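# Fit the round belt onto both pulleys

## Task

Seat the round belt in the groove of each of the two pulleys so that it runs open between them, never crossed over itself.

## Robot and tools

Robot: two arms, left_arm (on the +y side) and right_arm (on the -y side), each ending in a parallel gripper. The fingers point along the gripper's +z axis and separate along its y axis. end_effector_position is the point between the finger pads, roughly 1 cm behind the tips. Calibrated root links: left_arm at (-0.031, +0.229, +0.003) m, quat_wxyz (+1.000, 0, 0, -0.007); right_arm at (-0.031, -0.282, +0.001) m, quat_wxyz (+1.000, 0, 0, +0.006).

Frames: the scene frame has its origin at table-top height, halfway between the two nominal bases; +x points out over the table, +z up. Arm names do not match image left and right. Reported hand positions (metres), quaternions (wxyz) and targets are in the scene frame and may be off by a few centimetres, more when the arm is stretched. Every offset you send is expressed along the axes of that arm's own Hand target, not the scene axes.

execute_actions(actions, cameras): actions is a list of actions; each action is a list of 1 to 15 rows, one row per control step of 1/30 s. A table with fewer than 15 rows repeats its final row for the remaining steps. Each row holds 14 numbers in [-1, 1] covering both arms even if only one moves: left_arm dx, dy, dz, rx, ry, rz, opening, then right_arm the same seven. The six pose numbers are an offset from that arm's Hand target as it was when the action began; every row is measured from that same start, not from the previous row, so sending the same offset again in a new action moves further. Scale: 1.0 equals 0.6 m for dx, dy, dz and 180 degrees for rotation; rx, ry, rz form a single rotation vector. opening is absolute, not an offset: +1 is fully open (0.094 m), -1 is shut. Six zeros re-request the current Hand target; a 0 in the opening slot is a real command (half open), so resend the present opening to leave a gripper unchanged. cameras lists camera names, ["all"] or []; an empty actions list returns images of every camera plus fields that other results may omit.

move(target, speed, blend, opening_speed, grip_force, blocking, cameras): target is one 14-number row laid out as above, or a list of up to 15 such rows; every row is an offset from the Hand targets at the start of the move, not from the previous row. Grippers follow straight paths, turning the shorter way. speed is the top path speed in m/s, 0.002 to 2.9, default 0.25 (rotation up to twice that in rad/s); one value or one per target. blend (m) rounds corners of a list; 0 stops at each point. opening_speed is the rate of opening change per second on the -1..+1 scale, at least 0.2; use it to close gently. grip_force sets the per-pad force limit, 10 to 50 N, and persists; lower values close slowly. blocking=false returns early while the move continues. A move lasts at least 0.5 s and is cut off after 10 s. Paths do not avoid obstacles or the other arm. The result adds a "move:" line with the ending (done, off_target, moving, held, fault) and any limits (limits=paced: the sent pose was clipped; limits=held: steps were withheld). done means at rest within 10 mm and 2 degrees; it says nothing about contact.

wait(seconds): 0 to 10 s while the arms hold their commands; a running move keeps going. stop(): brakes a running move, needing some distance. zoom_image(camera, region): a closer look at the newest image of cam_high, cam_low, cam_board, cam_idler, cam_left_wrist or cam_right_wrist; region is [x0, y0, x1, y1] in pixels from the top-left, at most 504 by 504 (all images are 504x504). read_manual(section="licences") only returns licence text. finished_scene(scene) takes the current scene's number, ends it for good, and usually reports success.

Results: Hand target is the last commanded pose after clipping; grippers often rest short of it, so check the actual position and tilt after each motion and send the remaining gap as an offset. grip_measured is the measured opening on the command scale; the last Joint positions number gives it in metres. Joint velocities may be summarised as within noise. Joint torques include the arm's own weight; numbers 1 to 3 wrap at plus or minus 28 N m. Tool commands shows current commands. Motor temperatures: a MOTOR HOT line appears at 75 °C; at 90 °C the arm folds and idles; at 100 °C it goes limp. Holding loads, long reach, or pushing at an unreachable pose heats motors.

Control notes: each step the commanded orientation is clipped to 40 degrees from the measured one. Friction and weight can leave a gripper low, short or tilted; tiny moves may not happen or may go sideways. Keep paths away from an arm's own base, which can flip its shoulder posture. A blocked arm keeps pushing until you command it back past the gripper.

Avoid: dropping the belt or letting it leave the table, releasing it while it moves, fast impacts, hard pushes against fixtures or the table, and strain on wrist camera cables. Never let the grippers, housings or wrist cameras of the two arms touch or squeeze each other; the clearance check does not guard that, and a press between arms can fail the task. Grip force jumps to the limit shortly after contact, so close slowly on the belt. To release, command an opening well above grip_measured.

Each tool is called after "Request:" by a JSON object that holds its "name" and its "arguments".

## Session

Request:
{"name": "execute_actions", "arguments": {"actions": []}}

Scene clock: 0.00 s.
left_arm: end_effector_position=(+0.3527, +0.2533, +0.0781) grip_measured=+1.000 end_effector_quat_wxyz=(+0.562, -0.057, +0.822, +0.073) | right_arm: end_effector_position=(+0.3585, -0.3109, +0.0719) grip_measured=+1.000 end_effector_quat_wxyz=(+0.534, +0.058, +0.843, -0.034)
Joint positions: left_arm=[-0.021 1.571 0.329 0.865 -0.22 -0.026 0.094] | right_arm=[-0.045 1.549 0.388 0.718 0.088 0.048 0.094]
Joint velocities: within noise
Joint torques (N m): no reading
Motor temperatures (°C): left_arm=[25 31 28 22 24 23 25] | right_arm=[24 32 26 24 25 22 23]
Heat: left arm: 31 °C; right arm: 32 °C.
Hand target: left_arm +0.3549, +0.2533, +0.0830; +0.567, -0.058, +0.818, +0.073 | right_arm +0.3615, -0.3110, +0.0783; +0.542, +0.059, +0.838, -0.033
Tool commands: left_gripper/opening=+1.0 right_gripper/opening=+1.0

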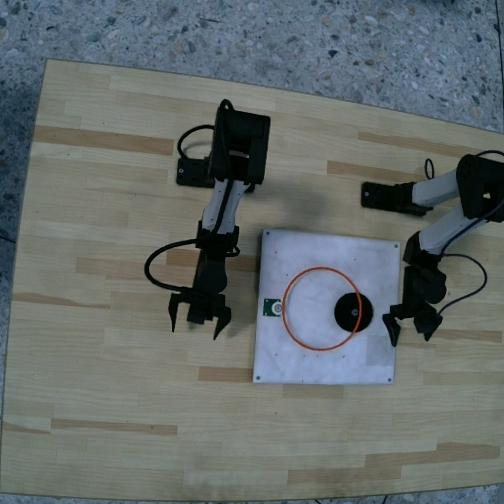

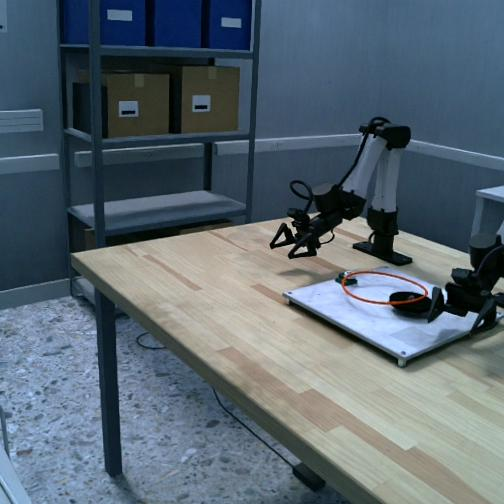

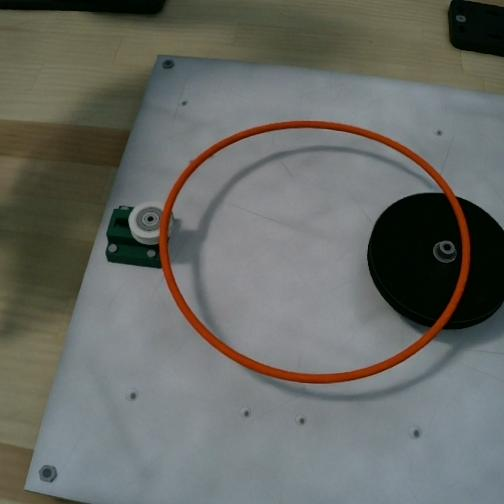

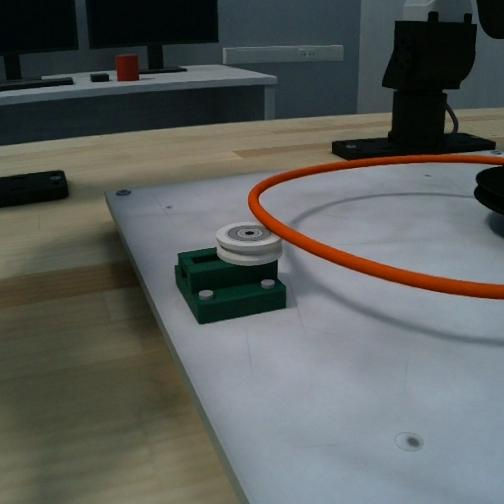

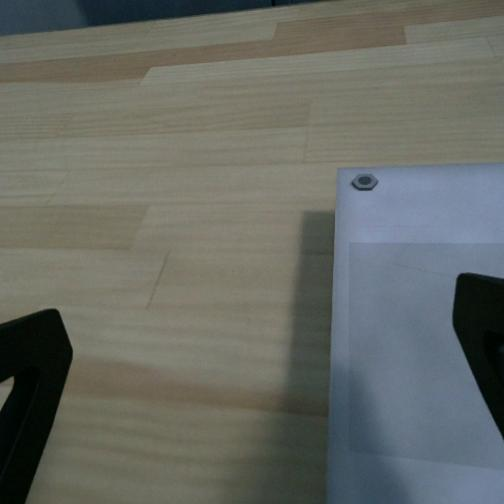

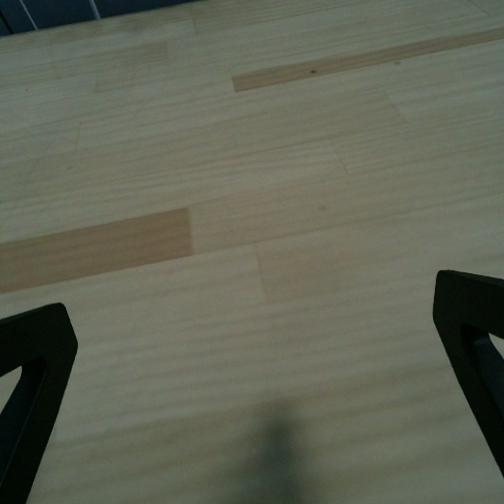

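Request:
{"name": "move", "arguments": {"target": [[-0.138,0.011,-0.186,0.17,0.389,-0.045,0,-0.058,0.077,-0.243,-0.061,0.121,0.156,-0.4],[-0.138,0.011,-0.186,0.17,0.389,-0.045,-0.4,0.096,0.302,-0.315,-0.122,0.242,0.312,-0.4]], "speed": 0.3, "cameras": ["cam_board","cam_idler","cam_right_wrist","cam_low"]}}

Request:
{"name": "zoom_image", "arguments": {"camera": "cam_low", "region": [320, 240, 480, 360]}}

Scene clock: 51.77 s.
left_arm: end_effector_position=(+0.2797, +0.2403, +0.1938) grip_measured=-0.398 end_effector_quat_wxyz=(+0.037, -0.012, +0.979, -0.202) | right_arm: end_effector_position=(+0.1904, -0.1051, +0.1080) grip_measured=-0.398 end_effector_quat_wxyz=(+0.157, +0.341, +0.839, +0.393)
Joint positions: left_arm=[0.276 1.736 1.698 -1.564 0.412 0.243 0.028] | right_arm=[0.549 0.864 0.435 -0.283 -0.187 1.418 0.028]
Joint torques (N m): left_arm=[0.25 -7.08 7.8 0.15 0.27 0.05] | right_arm=[0.87 -1.48 6.22 1.84 0.07 -0.01]
Motor temperatures (°C): left_arm=[25 34 33 32 24 23 25] | right_arm=[24 36 30 33 25 22 23]
Heat: left arm: 34 °C; right arm: 36 °C.
Hand target: left_arm +0.2800, +0.2401, +0.1994; +0.000, +0.000, +0.977, -0.215 | right_arm +0.1916, -0.1053, +0.1047; +0.161, +0.344, +0.838, +0.391
Off the commanded pose: left_arm 0.006 m, 5 deg | right_arm 0.003 m, 1 deg.
joint sent to its limit (left arm) — joint 4 (wrist pitch), lower limit. The joint targets are off in orientation, not in position.
move: off_target (left_arm); target 2's new opening was sent with left_arm's hand 0.006 m and 5 deg from that target
Images, in order (width x height): cam_low 504x504, cam_board 504x504, cam_idler 504x504, cam_right_wrist 504x504.

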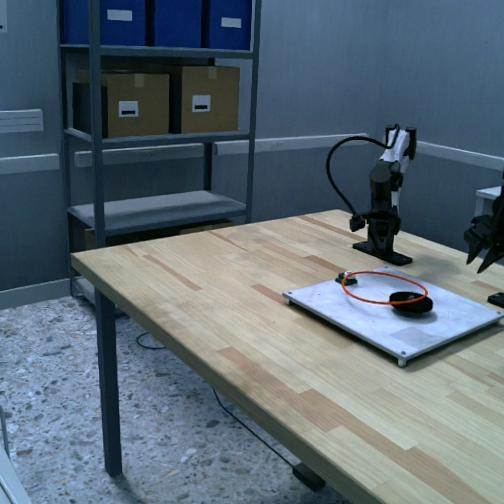

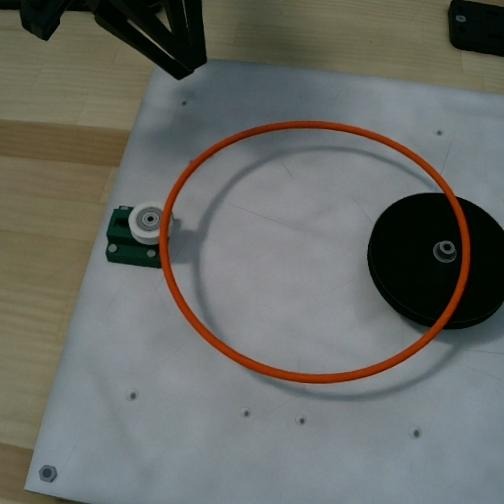

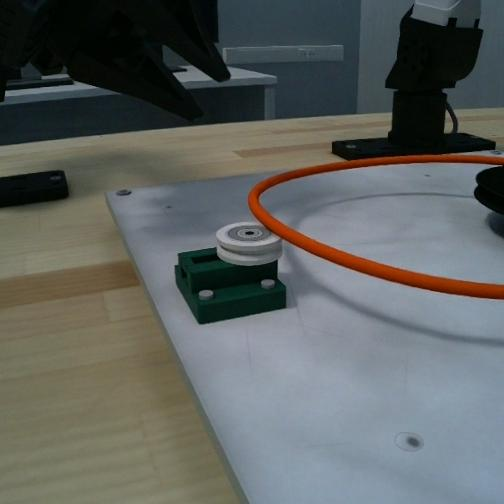

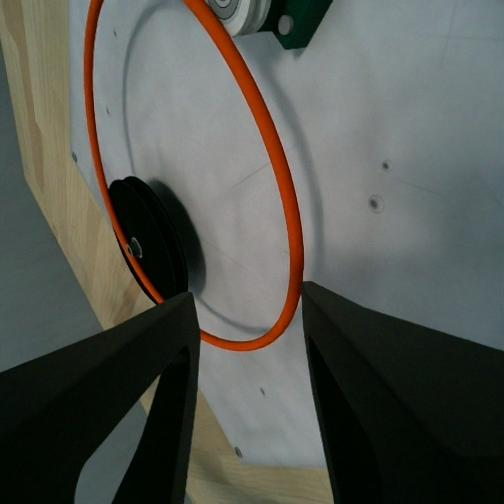

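Scaled by 3.150 from the camera's 504x504 image, which has a finer 720x720 frame.

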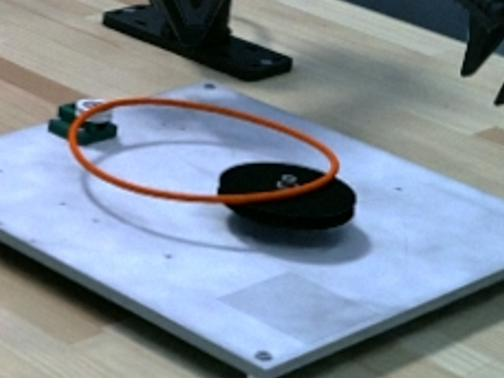

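Request:
{"name": "move", "arguments": {"target": [[0,0,0,0,0,0,-0.4,0,-0.022,0,0,0,0,-0.4],[0,0,0,0,0,0,-0.4,0,-0.022,0.096,0,0,0,-0.4]], "speed": 0.1, "cameras": ["cam_board","cam_idler","cam_right_wrist"]}}

Scene clock: 74.57 s.
left_arm: end_effector_position=(+0.2797, +0.2403, +0.1938) grip_measured=-0.398 end_effector_quat_wxyz=(+0.037, -0.012, +0.979, -0.202) | right_arm: end_effector_position=(+0.2154, -0.0800, +0.0586) grip_measured=-0.398 end_effector_quat_wxyz=(+0.155, +0.342, +0.840, +0.391)
Joint positions: left_arm=[0.276 1.736 1.698 -1.564 0.412 0.243 0.028] | right_arm=[0.591 1.191 0.361 0.116 -0.156 1.447 0.028]
Joint torques (N m): left_arm=[0.23 -7.06 7.76 0.15 0.3 0.04] | right_arm=[0.75 -3.6 5.64 1.83 0.11 -0.01]
Motor temperatures (°C): left_arm=[25 38 36 27 25 23 25] | right_arm=[24 33 29 35 25 22 23]
Heat: left arm: 38 °C; right arm: 35 °C.
Hand target: left_arm +0.2800, +0.2401, +0.1994; +0.000, +0.000, +0.977, -0.215 | right_arm +0.2166, -0.0800, +0.0576; +0.161, +0.344, +0.838, +0.391
Off the commanded pose: left_arm 0.006 m, 5 deg | right_arm 0.002 m, 1 deg.
joint sent to its limit (left arm) — joint 4 (wrist pitch), lower limit. The joint targets are off in orientation, not in position.
move: off_target (left_arm)
Images, in order (width x height): cam_board 504x504, cam_idler 504x504, cam_right_wrist 504x504.

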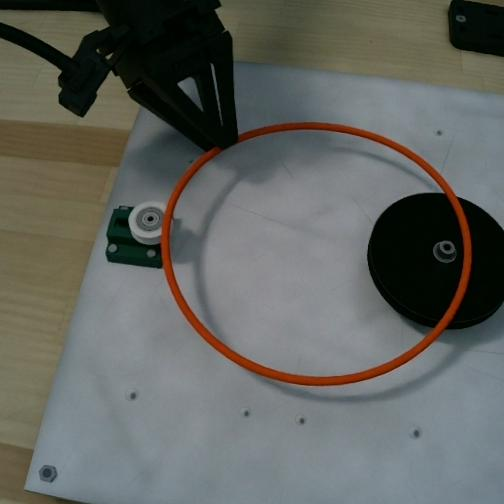

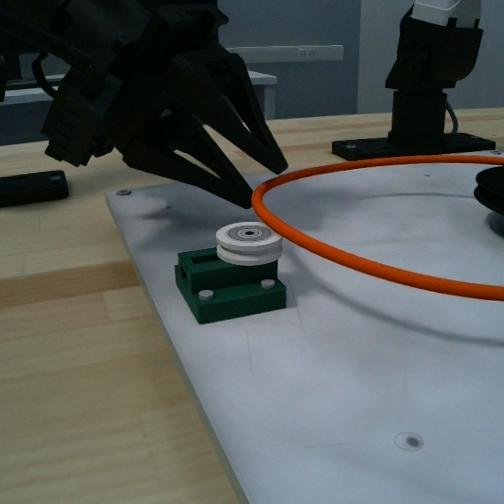

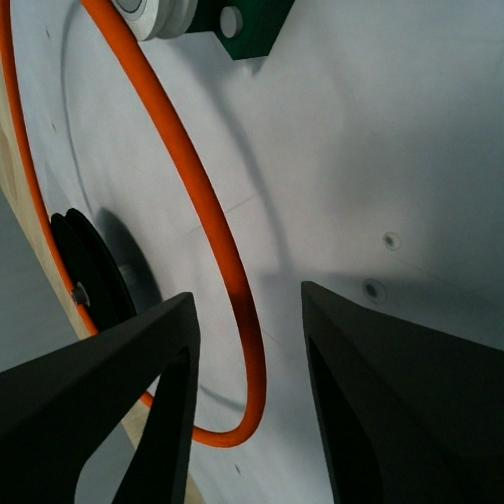

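Request:
{"name": "move", "arguments": {"target": [[0,0,0,0,0,0,-0.4,0,0,0.01,0,0,0,-0.4],[0,0,0,0,0,0,-0.4,0,0,0.01,0,0,0,-0.96]], "speed": 0.1, "opening_speed": 0.5, "cameras": ["cam_board","cam_idler","cam_right_wrist"]}}

Scene clock: 84.30 s.
left_arm: end_effector_position=(+0.2797, +0.2403, +0.1938) grip_measured=-0.398 end_effector_quat_wxyz=(+0.037, -0.012, +0.979, -0.202) | right_arm: end_effector_position=(+0.2182, -0.0770, +0.0539) grip_measured=-0.900 end_effector_quat_wxyz=(+0.154, +0.342, +0.841, +0.390)
Joint positions: left_arm=[0.276 1.736 1.698 -1.564 0.412 0.243 0.028] | right_arm=[0.596 1.231 0.361 0.156 -0.152 1.45 0.005]
Joint torques (N m): left_arm=[0.27 -7.04 7.73 0.13 0.31 0.04] | right_arm=[0.8 -3.86 5.89 1.87 0.11 -0.02]
Heat: left arm: 39 °C; right arm: 35 °C.
Hand target: left_arm +0.2800, +0.2401, +0.1994; +0.000, +0.000, +0.977, -0.215 | right_arm +0.2198, -0.0767, +0.0537; +0.161, +0.344, +0.838, +0.391
Off the commanded pose: left_arm 0.006 m, 5 deg | right_arm 0.002 m, 1 deg.
joint sent to its limit (left arm) — joint 4 (wrist pitch), lower limit. The joint targets are off in orientation, not in position.
move: off_target (left_arm)
Images, in order (width x height): cam_board 504x504, cam_idler 504x504, cam_right_wrist 504x504.

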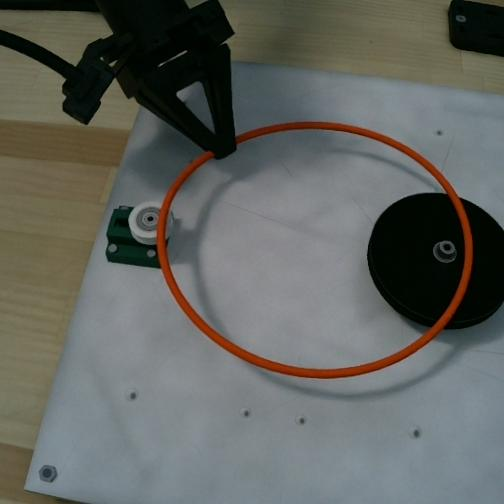

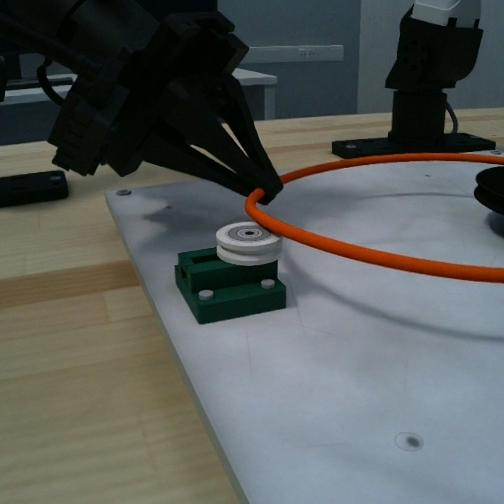

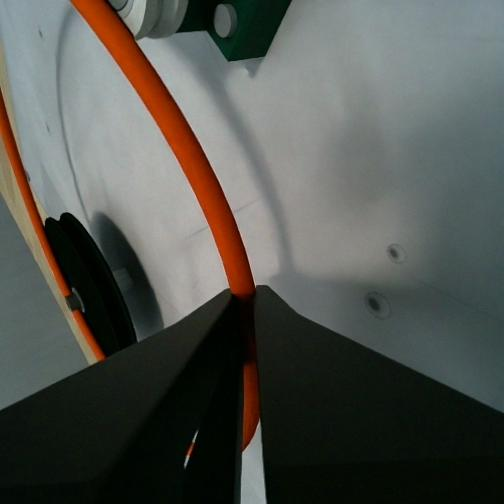

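Request:
{"name": "move", "arguments": {"target": [[0,0,0,0,0,0,-0.4,-0.039,0.153,-0.118,0,0,0,-0.96],[0,0,0,0,0,0,-0.4,-0.024,0.209,0,-0.106,0.216,-0.124,-0.96]], "speed": 0.15, "blend": [0.03,0], "cameras": ["cam_board","cam_low","cam_left_wrist","cam_idler","cam_right_wrist"]}}

Request:
{"name": "zoom_image", "arguments": {"camera": "cam_low", "region": [320, 220, 480, 340]}}

Scene clock: 107.47 s.
left_arm: end_effector_position=(+0.2797, +0.2403, +0.1938) grip_measured=-0.398 end_effector_quat_wxyz=(+0.037, -0.012, +0.979, -0.202) | right_arm: end_effector_position=(+0.2802, -0.0301, +0.1415) grip_measured=-0.901 end_effector_quat_wxyz=(-0.009, +0.011, +0.823, +0.568)
Joint positions: left_arm=[0.276 1.736 1.698 -1.564 0.412 0.243 0.028] | right_arm=[0.268 1.706 1 -0.24 -1.119 0.705 0.005]
Joint torques (N m): left_arm=[0.23 -6.97 7.72 0.14 0.3 0.03] | right_arm=[-0.32 -8.95 9.25 1.24 -0.56 -0.19]
Heat: left arm: 41 °C; right arm: 35 °C.
Hand target: left_arm +0.2800, +0.2401, +0.1994; +0.000, +0.000, +0.977, -0.215 | right_arm +0.2867, -0.0295, +0.1500; +0.000, +0.000, +0.818, +0.575
Off the commanded pose: left_arm 0.006 m, 5 deg | right_arm 0.011 m, 2 deg.
joint sent to its limit (left arm) — joint 4 (wrist pitch), lower limit. The joint targets are off in orientation, not in position.
move: off_target (left_arm, right_arm)
Images, in order (width x height): cam_low 504x504, cam_board 504x504, cam_idler 504x504, cam_left_wrist 504x504, cam_right_wrist 504x504.

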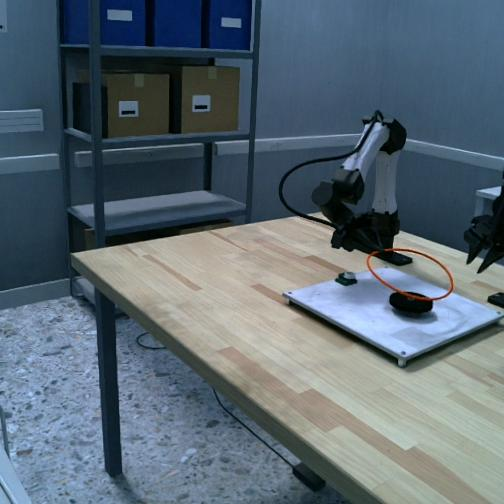

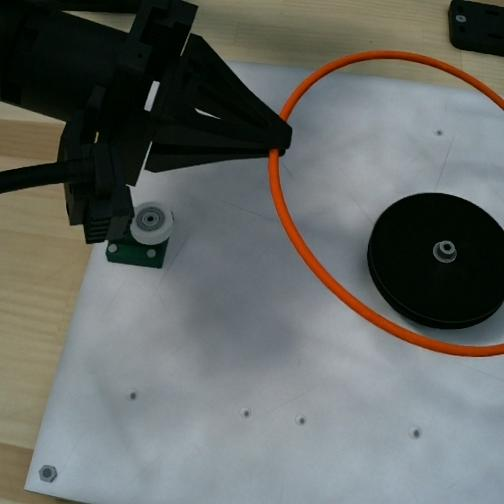

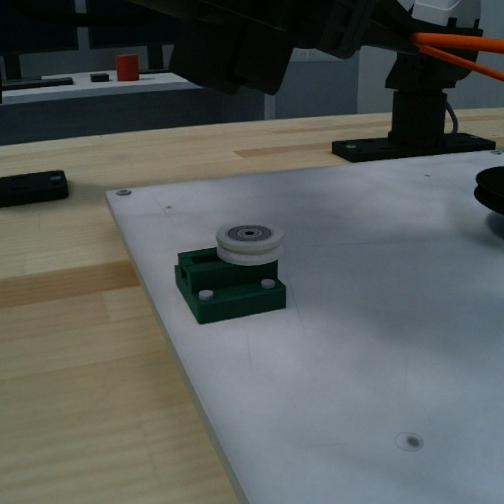

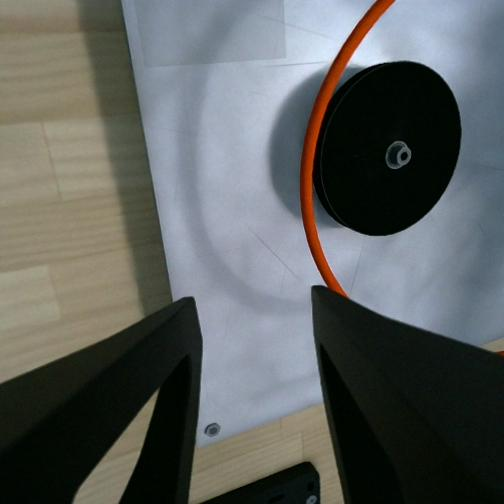

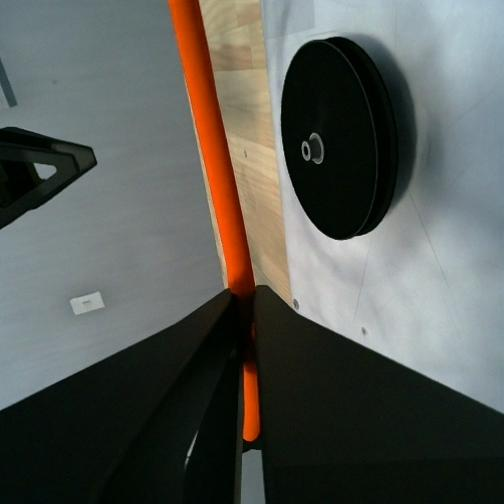

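Scaled by 3.150 from the camera's 504x504 image, which has a finer 720x720 frame.

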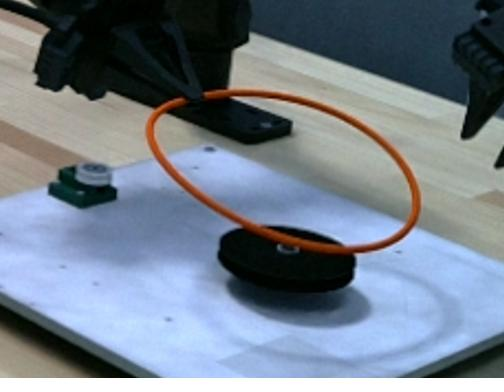

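Request:
{"name": "move", "arguments": {"target": [0,0,0,0,0,0,-0.4,0,-0.1,0.036,0,0,0,-0.96], "speed": 0.12, "cameras": ["cam_board","cam_low","cam_left_wrist","cam_right_wrist"]}}

Request:
{"name": "zoom_image", "arguments": {"camera": "cam_low", "region": [320, 220, 480, 340]}}

Scene clock: 123.10 s.
left_arm: end_effector_position=(+0.2797, +0.2403, +0.1938) grip_measured=-0.398 end_effector_quat_wxyz=(+0.037, -0.012, +0.979, -0.202) | right_arm: end_effector_position=(+0.2866, -0.0281, +0.0856) grip_measured=-0.901 end_effector_quat_wxyz=(-0.003, +0.002, +0.822, +0.569)
Joint positions: left_arm=[0.276 1.736 1.698 -1.564 0.412 0.243 0.028] | right_arm=[0.268 1.854 0.918 -0.007 -1.121 0.687 0.005]
Joint torques (N m): left_arm=[0.24 -7.02 7.77 0.14 0.28 0.04] | right_arm=[-0.32 -10.71 4.75 1.4 -0.53 -0.06]
Heat: left arm: 41 °C; right arm: 36 °C.
Hand target: left_arm +0.2800, +0.2401, +0.1994; +0.000, +0.000, +0.977, -0.215 | right_arm +0.2867, -0.0295, +0.0862; +0.000, +0.000, +0.818, +0.575
Off the commanded pose: left_arm 0.006 m, 5 deg | right_arm 0.002 m, 1 deg.
joint sent to its limit (left arm) — joint 4 (wrist pitch), lower limit. The joint targets are off in orientation, not in position.
move: off_target (left_arm)
Images, in order (width x height): cam_low 504x504, cam_board 504x504, cam_left_wrist 504x504, cam_right_wrist 504x504.

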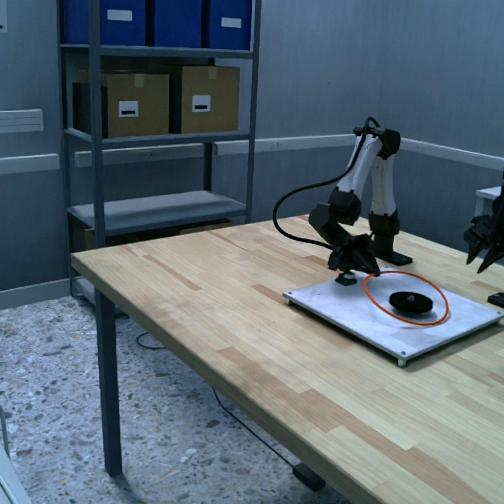

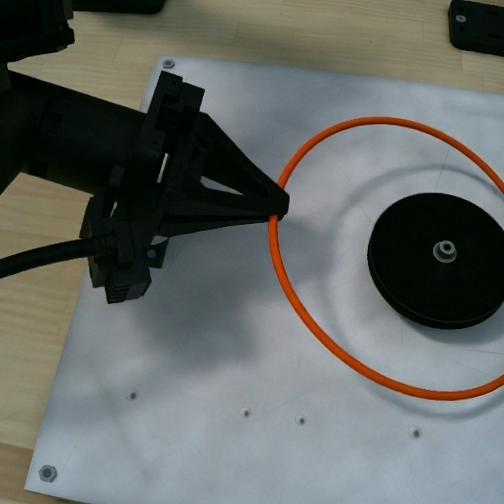

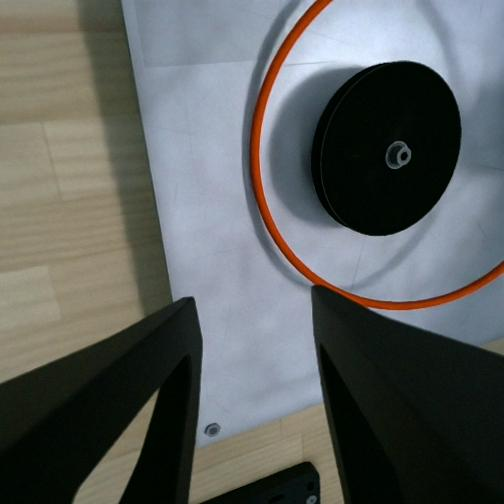

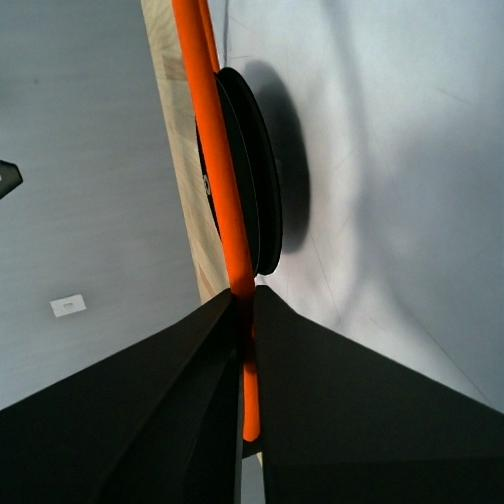

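Scaled by 3.150 from the camera's 504x504 image, which has a finer 720x720 frame.

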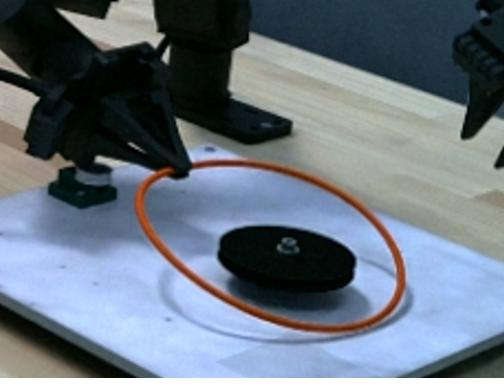

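Request:
{"name": "move", "arguments": {"target": [-0.02,0.01,0.167,0,0,0,-0.4,0,0,0,0,0,0,-0.96], "speed": 0.15, "cameras": ["cam_board","cam_low","cam_left_wrist"]}}

Scene clock: 147.10 s.
left_arm: end_effector_position=(+0.2886, +0.2058, +0.1087) grip_measured=-0.398 end_effector_quat_wxyz=(-0.003, +0.002, +0.978, -0.210) | right_arm: end_effector_position=(+0.2867, -0.0281, +0.0857) grip_measured=-0.901 end_effector_quat_wxyz=(-0.003, +0.002, +0.822, +0.569)
Joint positions: left_arm=[0.164 1.799 1.432 -1.277 0.418 0.169 0.028] | right_arm=[0.268 1.854 0.918 -0.005 -1.121 0.687 0.005]
Joint torques (N m): left_arm=[-0.55 -6.89 5.86 0.37 0.28 -0.19] | right_arm=[-0.28 -10.61 4.79 1.42 -0.57 -0.08]
Motor temperatures (°C): left_arm=[25 42 39 25 25 23 25] | right_arm=[24 38 31 32 26 22 25]
Heat: left arm: 42 °C; right arm: 38 °C.
Hand target: left_arm +0.2921, +0.2035, +0.1060; +0.000, +0.000, +0.977, -0.215 | right_arm +0.2867, -0.0295, +0.0862; +0.000, +0.000, +0.818, +0.575
Off the commanded pose: left_arm 0.005 m, 1 deg | right_arm 0.002 m, 1 deg.
move: done
Images, in order (width x height): cam_low 504x504, cam_board 504x504, cam_left_wrist 504x504.

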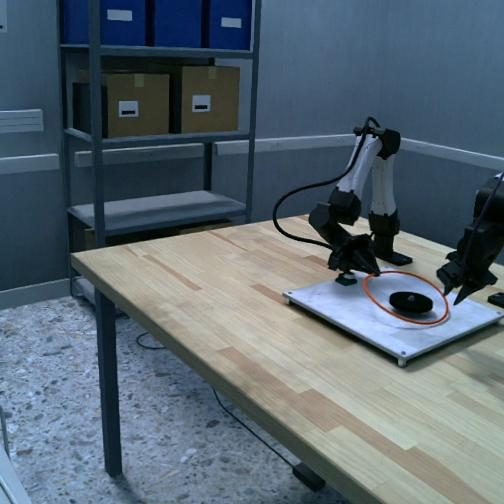

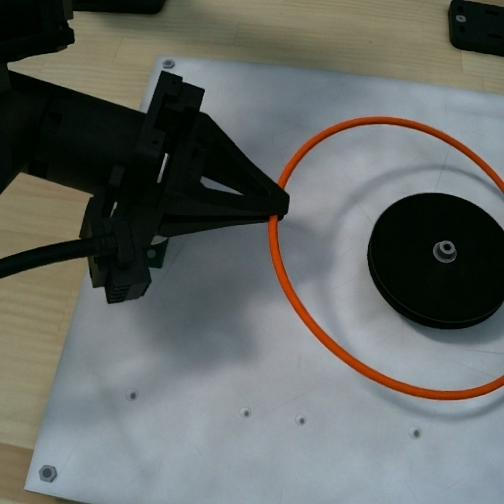

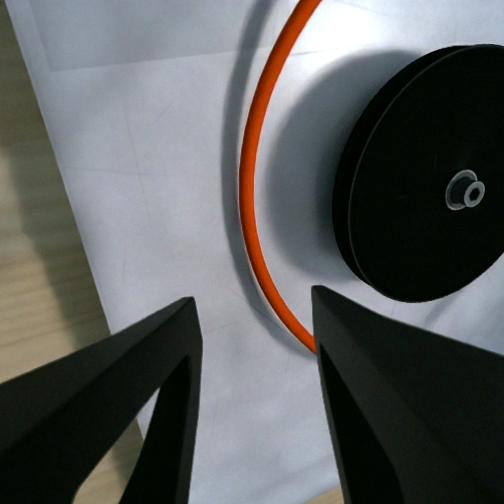

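Request:
{"name": "move", "arguments": {"target": [[-0.012,0.007,0,0,0,0,-0.4,0,0,0,0,0,0,-0.96],[-0.012,0.007,0.092,0,0,0,-0.4,0,0,0,0,0,0,-0.96]], "speed": 0.1, "cameras": ["cam_low","cam_left_wrist"]}}

Request:
{"name": "zoom_image", "arguments": {"camera": "cam_low", "region": [370, 240, 490, 330]}}

Scene clock: 158.90 s.
left_arm: end_effector_position=(+0.2968, +0.1863, +0.0581) grip_measured=-0.398 end_effector_quat_wxyz=(-0.001, +0.002, +0.978, -0.210) | right_arm: end_effector_position=(+0.2867, -0.0281, +0.0857) grip_measured=-0.901 end_effector_quat_wxyz=(-0.003, +0.002, +0.822, +0.569)
Joint positions: left_arm=[0.102 1.853 1.294 -1.055 0.422 0.101 0.028] | right_arm=[0.268 1.854 0.918 -0.005 -1.121 0.687 0.005]
Joint torques (N m): left_arm=[-0.47 -6.98 5.63 0.45 0.28 -0.17] | right_arm=[-0.42 -10.67 4.72 1.44 -0.55 -0.03]
Heat: left arm: 41 °C; right arm: 38 °C.
Hand target: left_arm +0.2994, +0.1840, +0.0542; +0.000, +0.000, +0.977, -0.215 | right_arm +0.2867, -0.0295, +0.0862; +0.000, +0.000, +0.818, +0.575
Off the commanded pose: left_arm 0.005 m, 1 deg | right_arm 0.002 m, 1 deg.
move: done
Images, in order (width x height): cam_low 504x504, cam_left_wrist 504x504.

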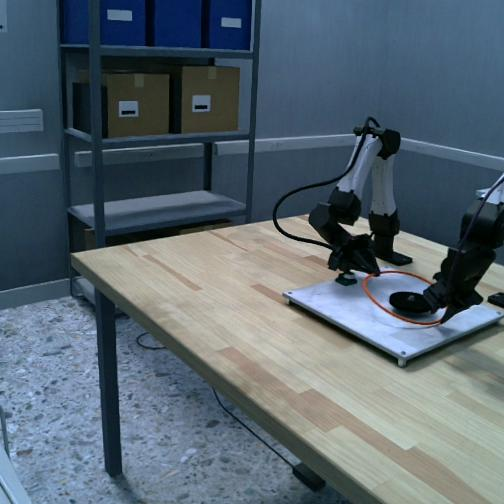

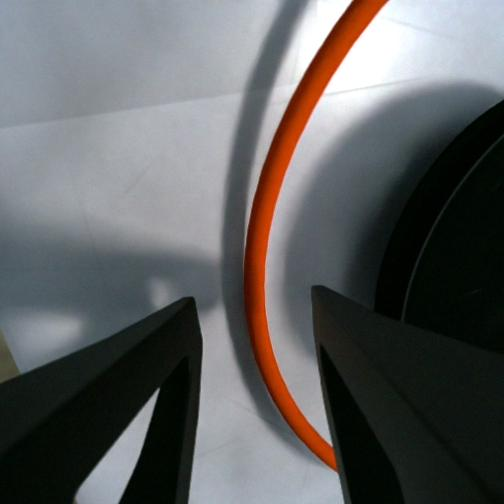

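Scaled by 4.200 from the camera's 504x504 image, which has a finer 720x720 frame.

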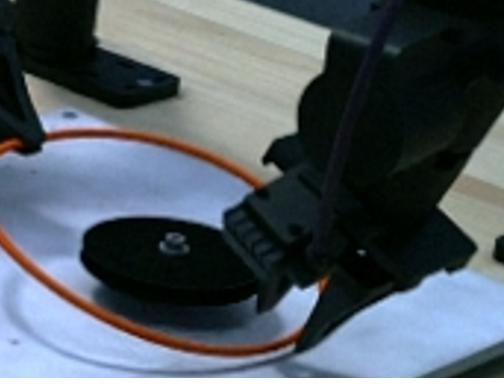

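Request:
{"name": "move", "arguments": {"target": [[0,0,0.018,0,0,0,-0.4,0,0,0,0,0,0,-0.96],[0,0,0.018,0,0,0,-0.96,0,0,0,0,0,0,-0.96]], "speed": 0.1, "opening_speed": 0.5, "cameras": ["cam_low","cam_left_wrist","cam_board"]}}

Request:
{"name": "zoom_image", "arguments": {"camera": "cam_low", "region": [370, 240, 490, 330]}}

Scene clock: 168.53 s.
left_arm: end_effector_position=(+0.2976, +0.1827, +0.0492) grip_measured=-0.958 end_effector_quat_wxyz=(+0.001, +0.001, +0.978, -0.210) | right_arm: end_effector_position=(+0.2867, -0.0281, +0.0857) grip_measured=-0.901 end_effector_quat_wxyz=(-0.003, +0.002, +0.822, +0.569)
Joint positions: left_arm=[0.091 1.86 1.267 -1.01 0.422 0.085 0.002] | right_arm=[0.268 1.854 0.918 -0.005 -1.121 0.687 0.005]
Joint torques (N m): left_arm=[-0.72 -6.87 5.48 0.43 0.29 -0.18] | right_arm=[-0.28 -10.62 4.55 1.4 -0.57 -0.08]
Heat: left arm: 41 °C; right arm: 39 °C.
Hand target: left_arm +0.2994, +0.1794, +0.0444; +0.000, +0.000, +0.977, -0.215 | right_arm +0.2867, -0.0295, +0.0862; +0.000, +0.000, +0.818, +0.575
Off the commanded pose: left_arm 0.006 m, 1 deg | right_arm 0.002 m, 1 deg.
move: done
Images, in order (width x height): cam_low 504x504, cam_board 504x504, cam_left_wrist 504x504.

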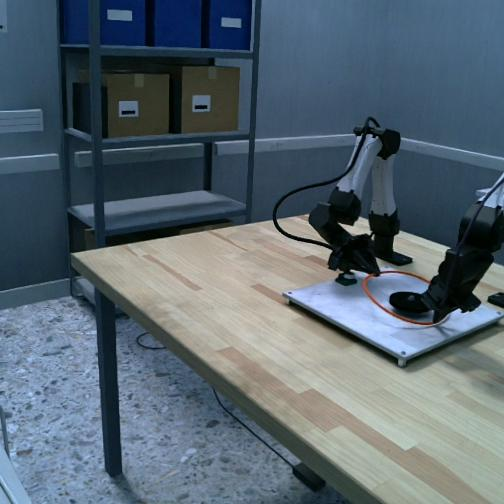

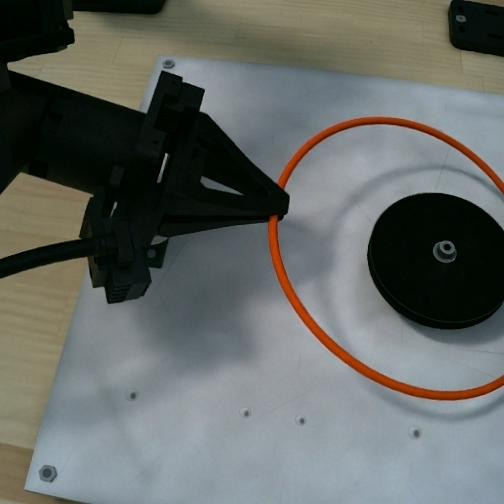

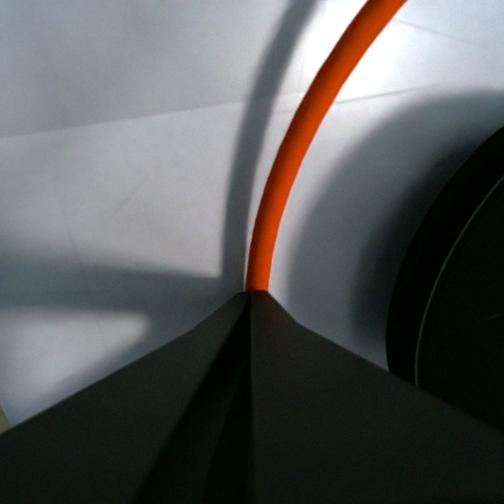

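Scaled by 4.200 from the camera's 504x504 image, which has a finer 720x720 frame.

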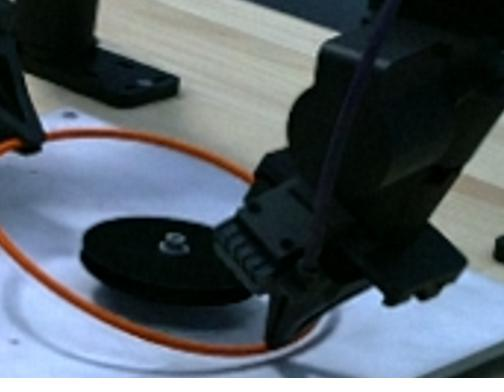

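Request:
{"name": "move", "arguments": {"target": [[0,0,-0.008,0,0,0,-0.65,0,0,0,0,0,0,-0.96],[0,0,0.02,0,0,0,-0.65,0,0,0,0,0,0,-0.96],[0,0,0.02,0,0,0,-0.96,0,0,0,0,0,0,-0.96]], "speed": 0.06, "opening_speed": 0.5, "cameras": ["cam_left_wrist"]}}

Request:
{"name": "wait", "arguments": {"seconds": 0.1, "cameras": ["cam_low"]}}

Request:
{"name": "zoom_image", "arguments": {"camera": "cam_low", "region": [370, 240, 490, 330]}}

Scene clock: 182.30 s.
left_arm: end_effector_position=(+0.2988, +0.1765, +0.0418) grip_measured=-0.907 end_effector_quat_wxyz=(+0.005, +0.001, +0.977, -0.215) | right_arm: end_effector_position=(+0.2867, -0.0281, +0.0857) grip_measured=-0.901 end_effector_quat_wxyz=(-0.003, +0.002, +0.822, +0.569)
Joint positions: left_arm=[0.077 1.867 1.241 -0.964 0.434 0.069 0.004] | right_arm=[0.268 1.854 0.918 -0.005 -1.121 0.687 0.005]
Joint torques (N m): left_arm=[-0.87 -6.27 5.09 0.49 0.18 -0.17] | right_arm=[-0.35 -10.58 4.59 1.43 -0.54 -0.08]
Heat: left arm: 41 °C; right arm: 39 °C.
Hand target: left_arm +0.2993, +0.1744, +0.0335; +0.000, +0.000, +0.977, -0.215 | right_arm +0.2867, -0.0295, +0.0862; +0.000, +0.000, +0.818, +0.575
Off the commanded pose: left_arm 0.009 m, 1 deg | right_arm 0.002 m, 1 deg.
move: done; target 3's new opening was sent with left_arm's hand 0.011 m and 0 deg from that target
Images, in order (width x height): cam_left_wrist 504x504.

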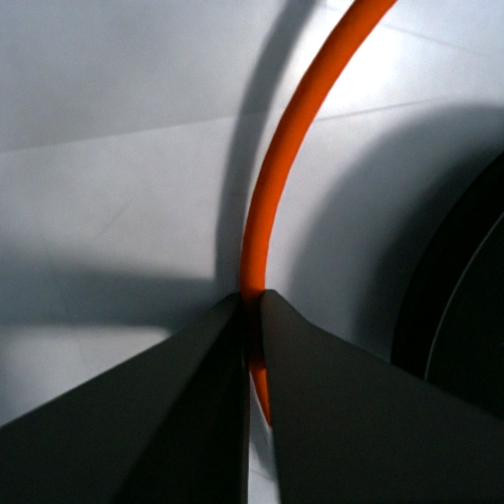

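Scene clock: 182.40 s.
left_arm: end_effector_position=(+0.2988, +0.1765, +0.0418) grip_measured=-0.908 end_effector_quat_wxyz=(+0.005, +0.001, +0.977, -0.215) | right_arm: end_effector_position=(+0.2867, -0.0281, +0.0857) grip_measured=-0.901 end_effector_quat_wxyz=(-0.003, +0.002, +0.822, +0.569)
Joint positions: left_arm=[0.077 1.867 1.241 -0.964 0.434 0.069 0.004] | right_arm=[0.268 1.854 0.918 -0.005 -1.121 0.687 0.005]
Joint torques (N m): left_arm=[-0.76 -6.35 5.11 0.5 0.18 -0.16] | right_arm=[-0.34 -10.63 4.66 1.4 -0.57 -0.08]
Heat: left arm: 41 °C; right arm: 39 °C.
Hand target: left_arm +0.2993, +0.1744, +0.0335; +0.000, +0.000, +0.977, -0.215 | right_arm +0.2867, -0.0295, +0.0862; +0.000, +0.000, +0.818, +0.575
Tool commands: left_gripper/opening=-0.96 right_gripper/opening=-0.96
Off the commanded pose: left_arm 0.009 m, 1 deg | right_arm 0.002 m, 1 deg.
wait: 0.10 s; no rest
Images, in order (width x height): cam_low 504x504.

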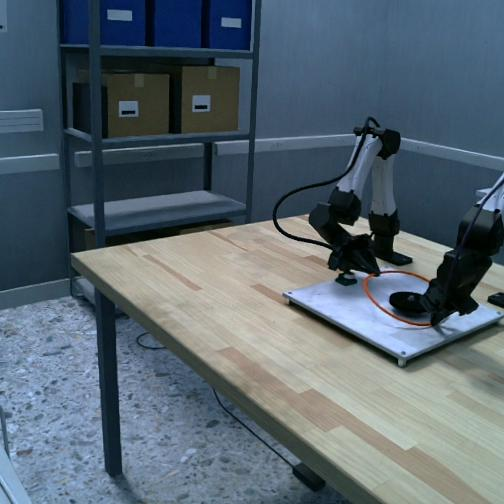

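Scaled by 4.200 from the camera's 504x504 image, which has a finer 720x720 frame.

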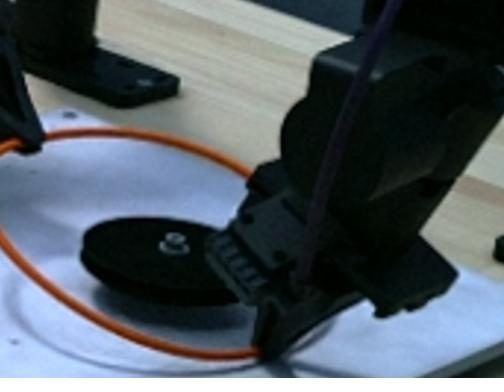

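Request:
{"name": "move", "arguments": {"target": [[0.018,-0.046,-0.043,0,0,0,-0.96,0,0,0,0,0,0,-0.96],[0.018,-0.046,-0.043,0,0,0,-0.96,0,-0.057,-0.103,0,0,0,-0.96]], "speed": 0.1, "cameras": ["cam_low","cam_left_wrist","cam_board","cam_right_wrist"]}}

Request:
{"name": "zoom_image", "arguments": {"camera": "cam_low", "region": [350, 240, 470, 330]}}

Scene clock: 206.00 s.
left_arm: end_effector_position=(+0.2842, +0.1595, +0.0561) grip_measured=-0.909 end_effector_quat_wxyz=(-0.015, +0.000, +0.976, -0.219) | right_arm: end_effector_position=(+0.2798, -0.0982, +0.0703) grip_measured=-0.901 end_effector_quat_wxyz=(-0.008, +0.006, +0.821, +0.570)
Joint positions: left_arm=[0.029 1.822 1.241 -1.028 0.44 0.023 0.004] | right_arm=[0.056 1.903 0.975 -0.483 -1.209 0.193 0.005]
Joint torques (N m): left_arm=[-0.32 -9.78 7.77 0.14 0.13 -0.17] | right_arm=[-0.4 -9.92 7.49 0.6 -0.65 -0.22]
Heat: left arm: 40 °C; right arm: 40 °C.
Hand target: left_arm +0.2885, +0.1602, +0.0685; +0.000, +0.000, +0.977, -0.215 | right_arm +0.2867, -0.0993, +0.0750; +0.000, +0.000, +0.818, +0.575
Off the commanded pose: left_arm 0.013 m, 2 deg | right_arm 0.008 m, 1 deg.
move: off_target (left_arm)
Images, in order (width x height): cam_low 504x504, cam_board 504x504, cam_left_wrist 504x504, cam_right_wrist 504x504.

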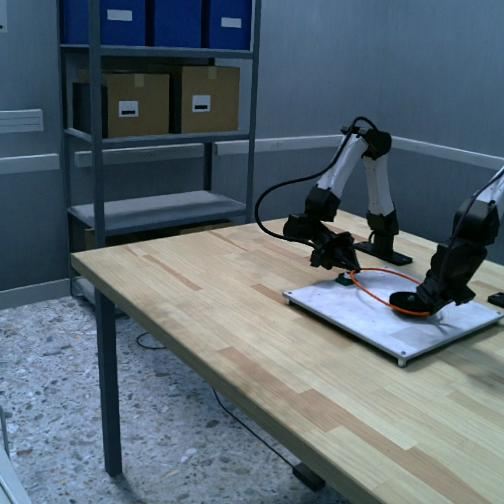

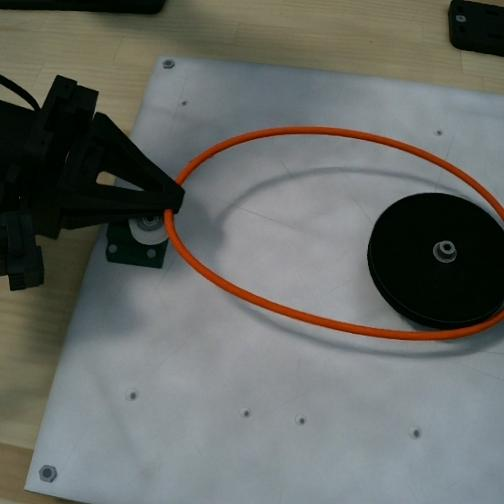

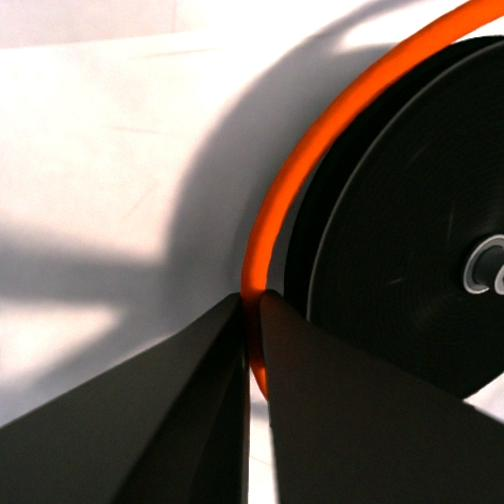

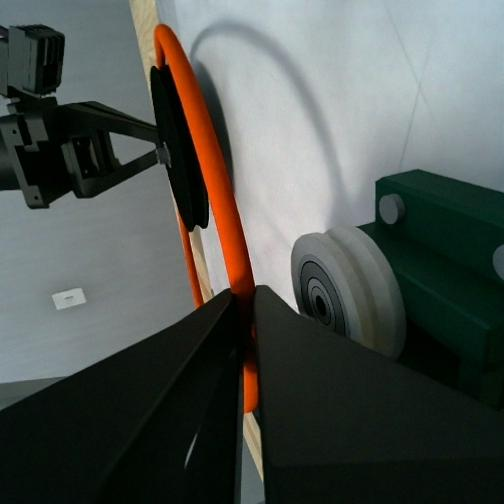

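Scaled by 4.200 from the camera's 504x504 image, which has a finer 720x720 frame.

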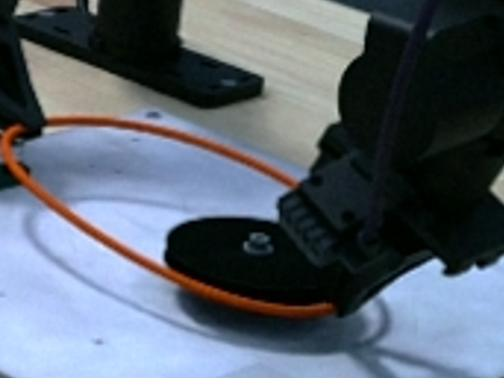

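Request:
{"name": "move", "arguments": {"target": [[0,-0.004,-0.009,0,-0.06,0.028,-0.96,0,0.005,0,0,-0.019,-0.053,-0.96],[0,-0.004,-0.009,0,-0.06,0.028,-0.96,0,-0.01,-0.046,0,-0.019,-0.053,-0.96]], "speed": 0.08, "cameras": ["cam_low","cam_left_wrist","cam_board","cam_right_wrist"]}}

Request:
{"name": "zoom_image", "arguments": {"camera": "cam_low", "region": [350, 240, 470, 330]}}

Request:
{"name": "zoom_image", "arguments": {"camera": "cam_board", "region": [344, 160, 504, 360]}}

Scene clock: 225.03 s.
left_arm: end_effector_position=(+0.2837, +0.1546, +0.0693) grip_measured=-0.909 end_effector_quat_wxyz=(+0.081, +0.024, +0.970, -0.229) | right_arm: end_effector_position=(+0.2784, -0.1231, +0.0751) grip_measured=-0.901 end_effector_quat_wxyz=(+0.061, -0.048, +0.817, +0.572)
Joint positions: left_arm=[0.026 1.646 1.069 -0.836 0.466 0.023 0.004] | right_arm=[-0.026 1.875 0.954 -0.56 -1.224 -0.069 0.005]
Joint torques (N m): left_arm=[0.24 -8.83 5.79 0.85 -0.09 -0.14] | right_arm=[-1.07 -9.46 7.5 0.5 -0.59 -0.17]
Heat: left arm: 44 °C; right arm: 42 °C.
Hand target: left_arm +0.2884, +0.1603, +0.0744; +0.101, +0.022, +0.971, -0.214 | right_arm +0.2866, -0.1273, +0.0787; +0.072, -0.051, +0.815, +0.572
Off the commanded pose: left_arm 0.009 m, 3 deg | right_arm 0.010 m, 1 deg.
move: off_target (left_arm)
Images, in order (width x height): cam_low 504x504, cam_board 504x504, cam_left_wrist 504x504, cam_right_wrist 504x504.

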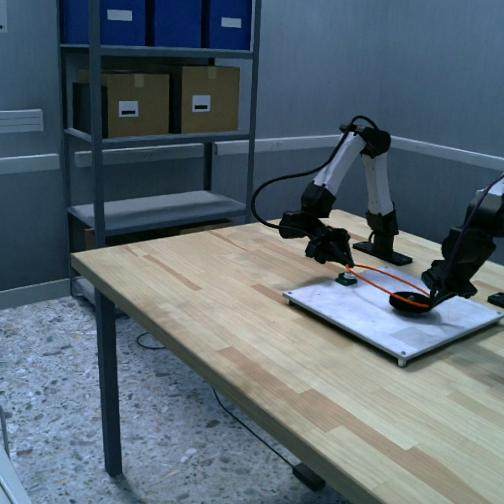

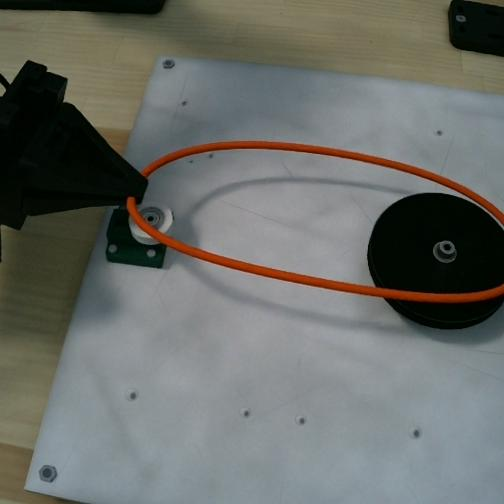

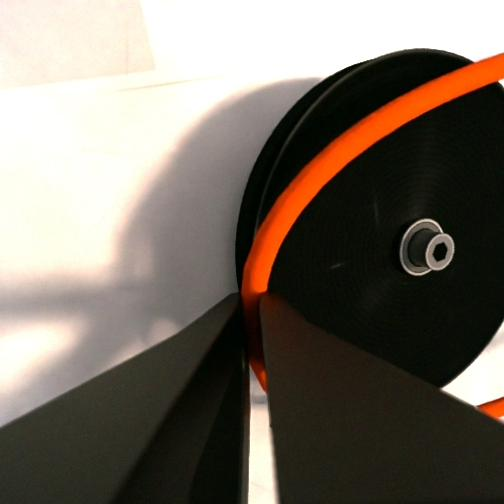

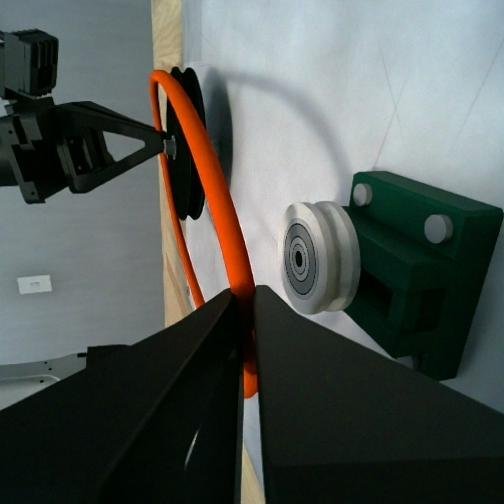

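Scaled by 4.200 from the camera's 504x504 image, which has a finer 720x720 frame.

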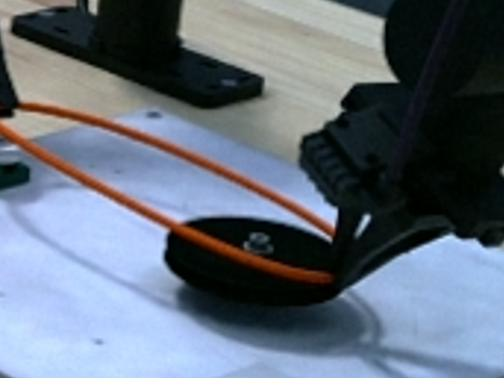

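Scaled by 2.520 from the camera's 504x504 image, which has a finer 720x720 frame.

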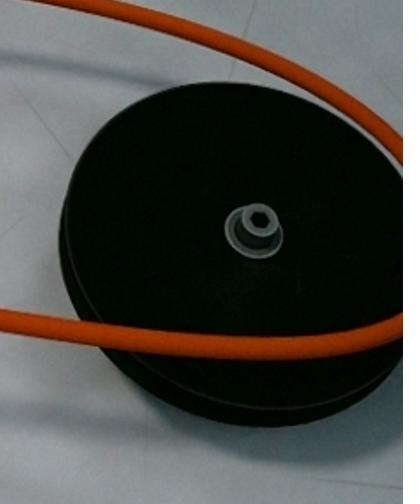

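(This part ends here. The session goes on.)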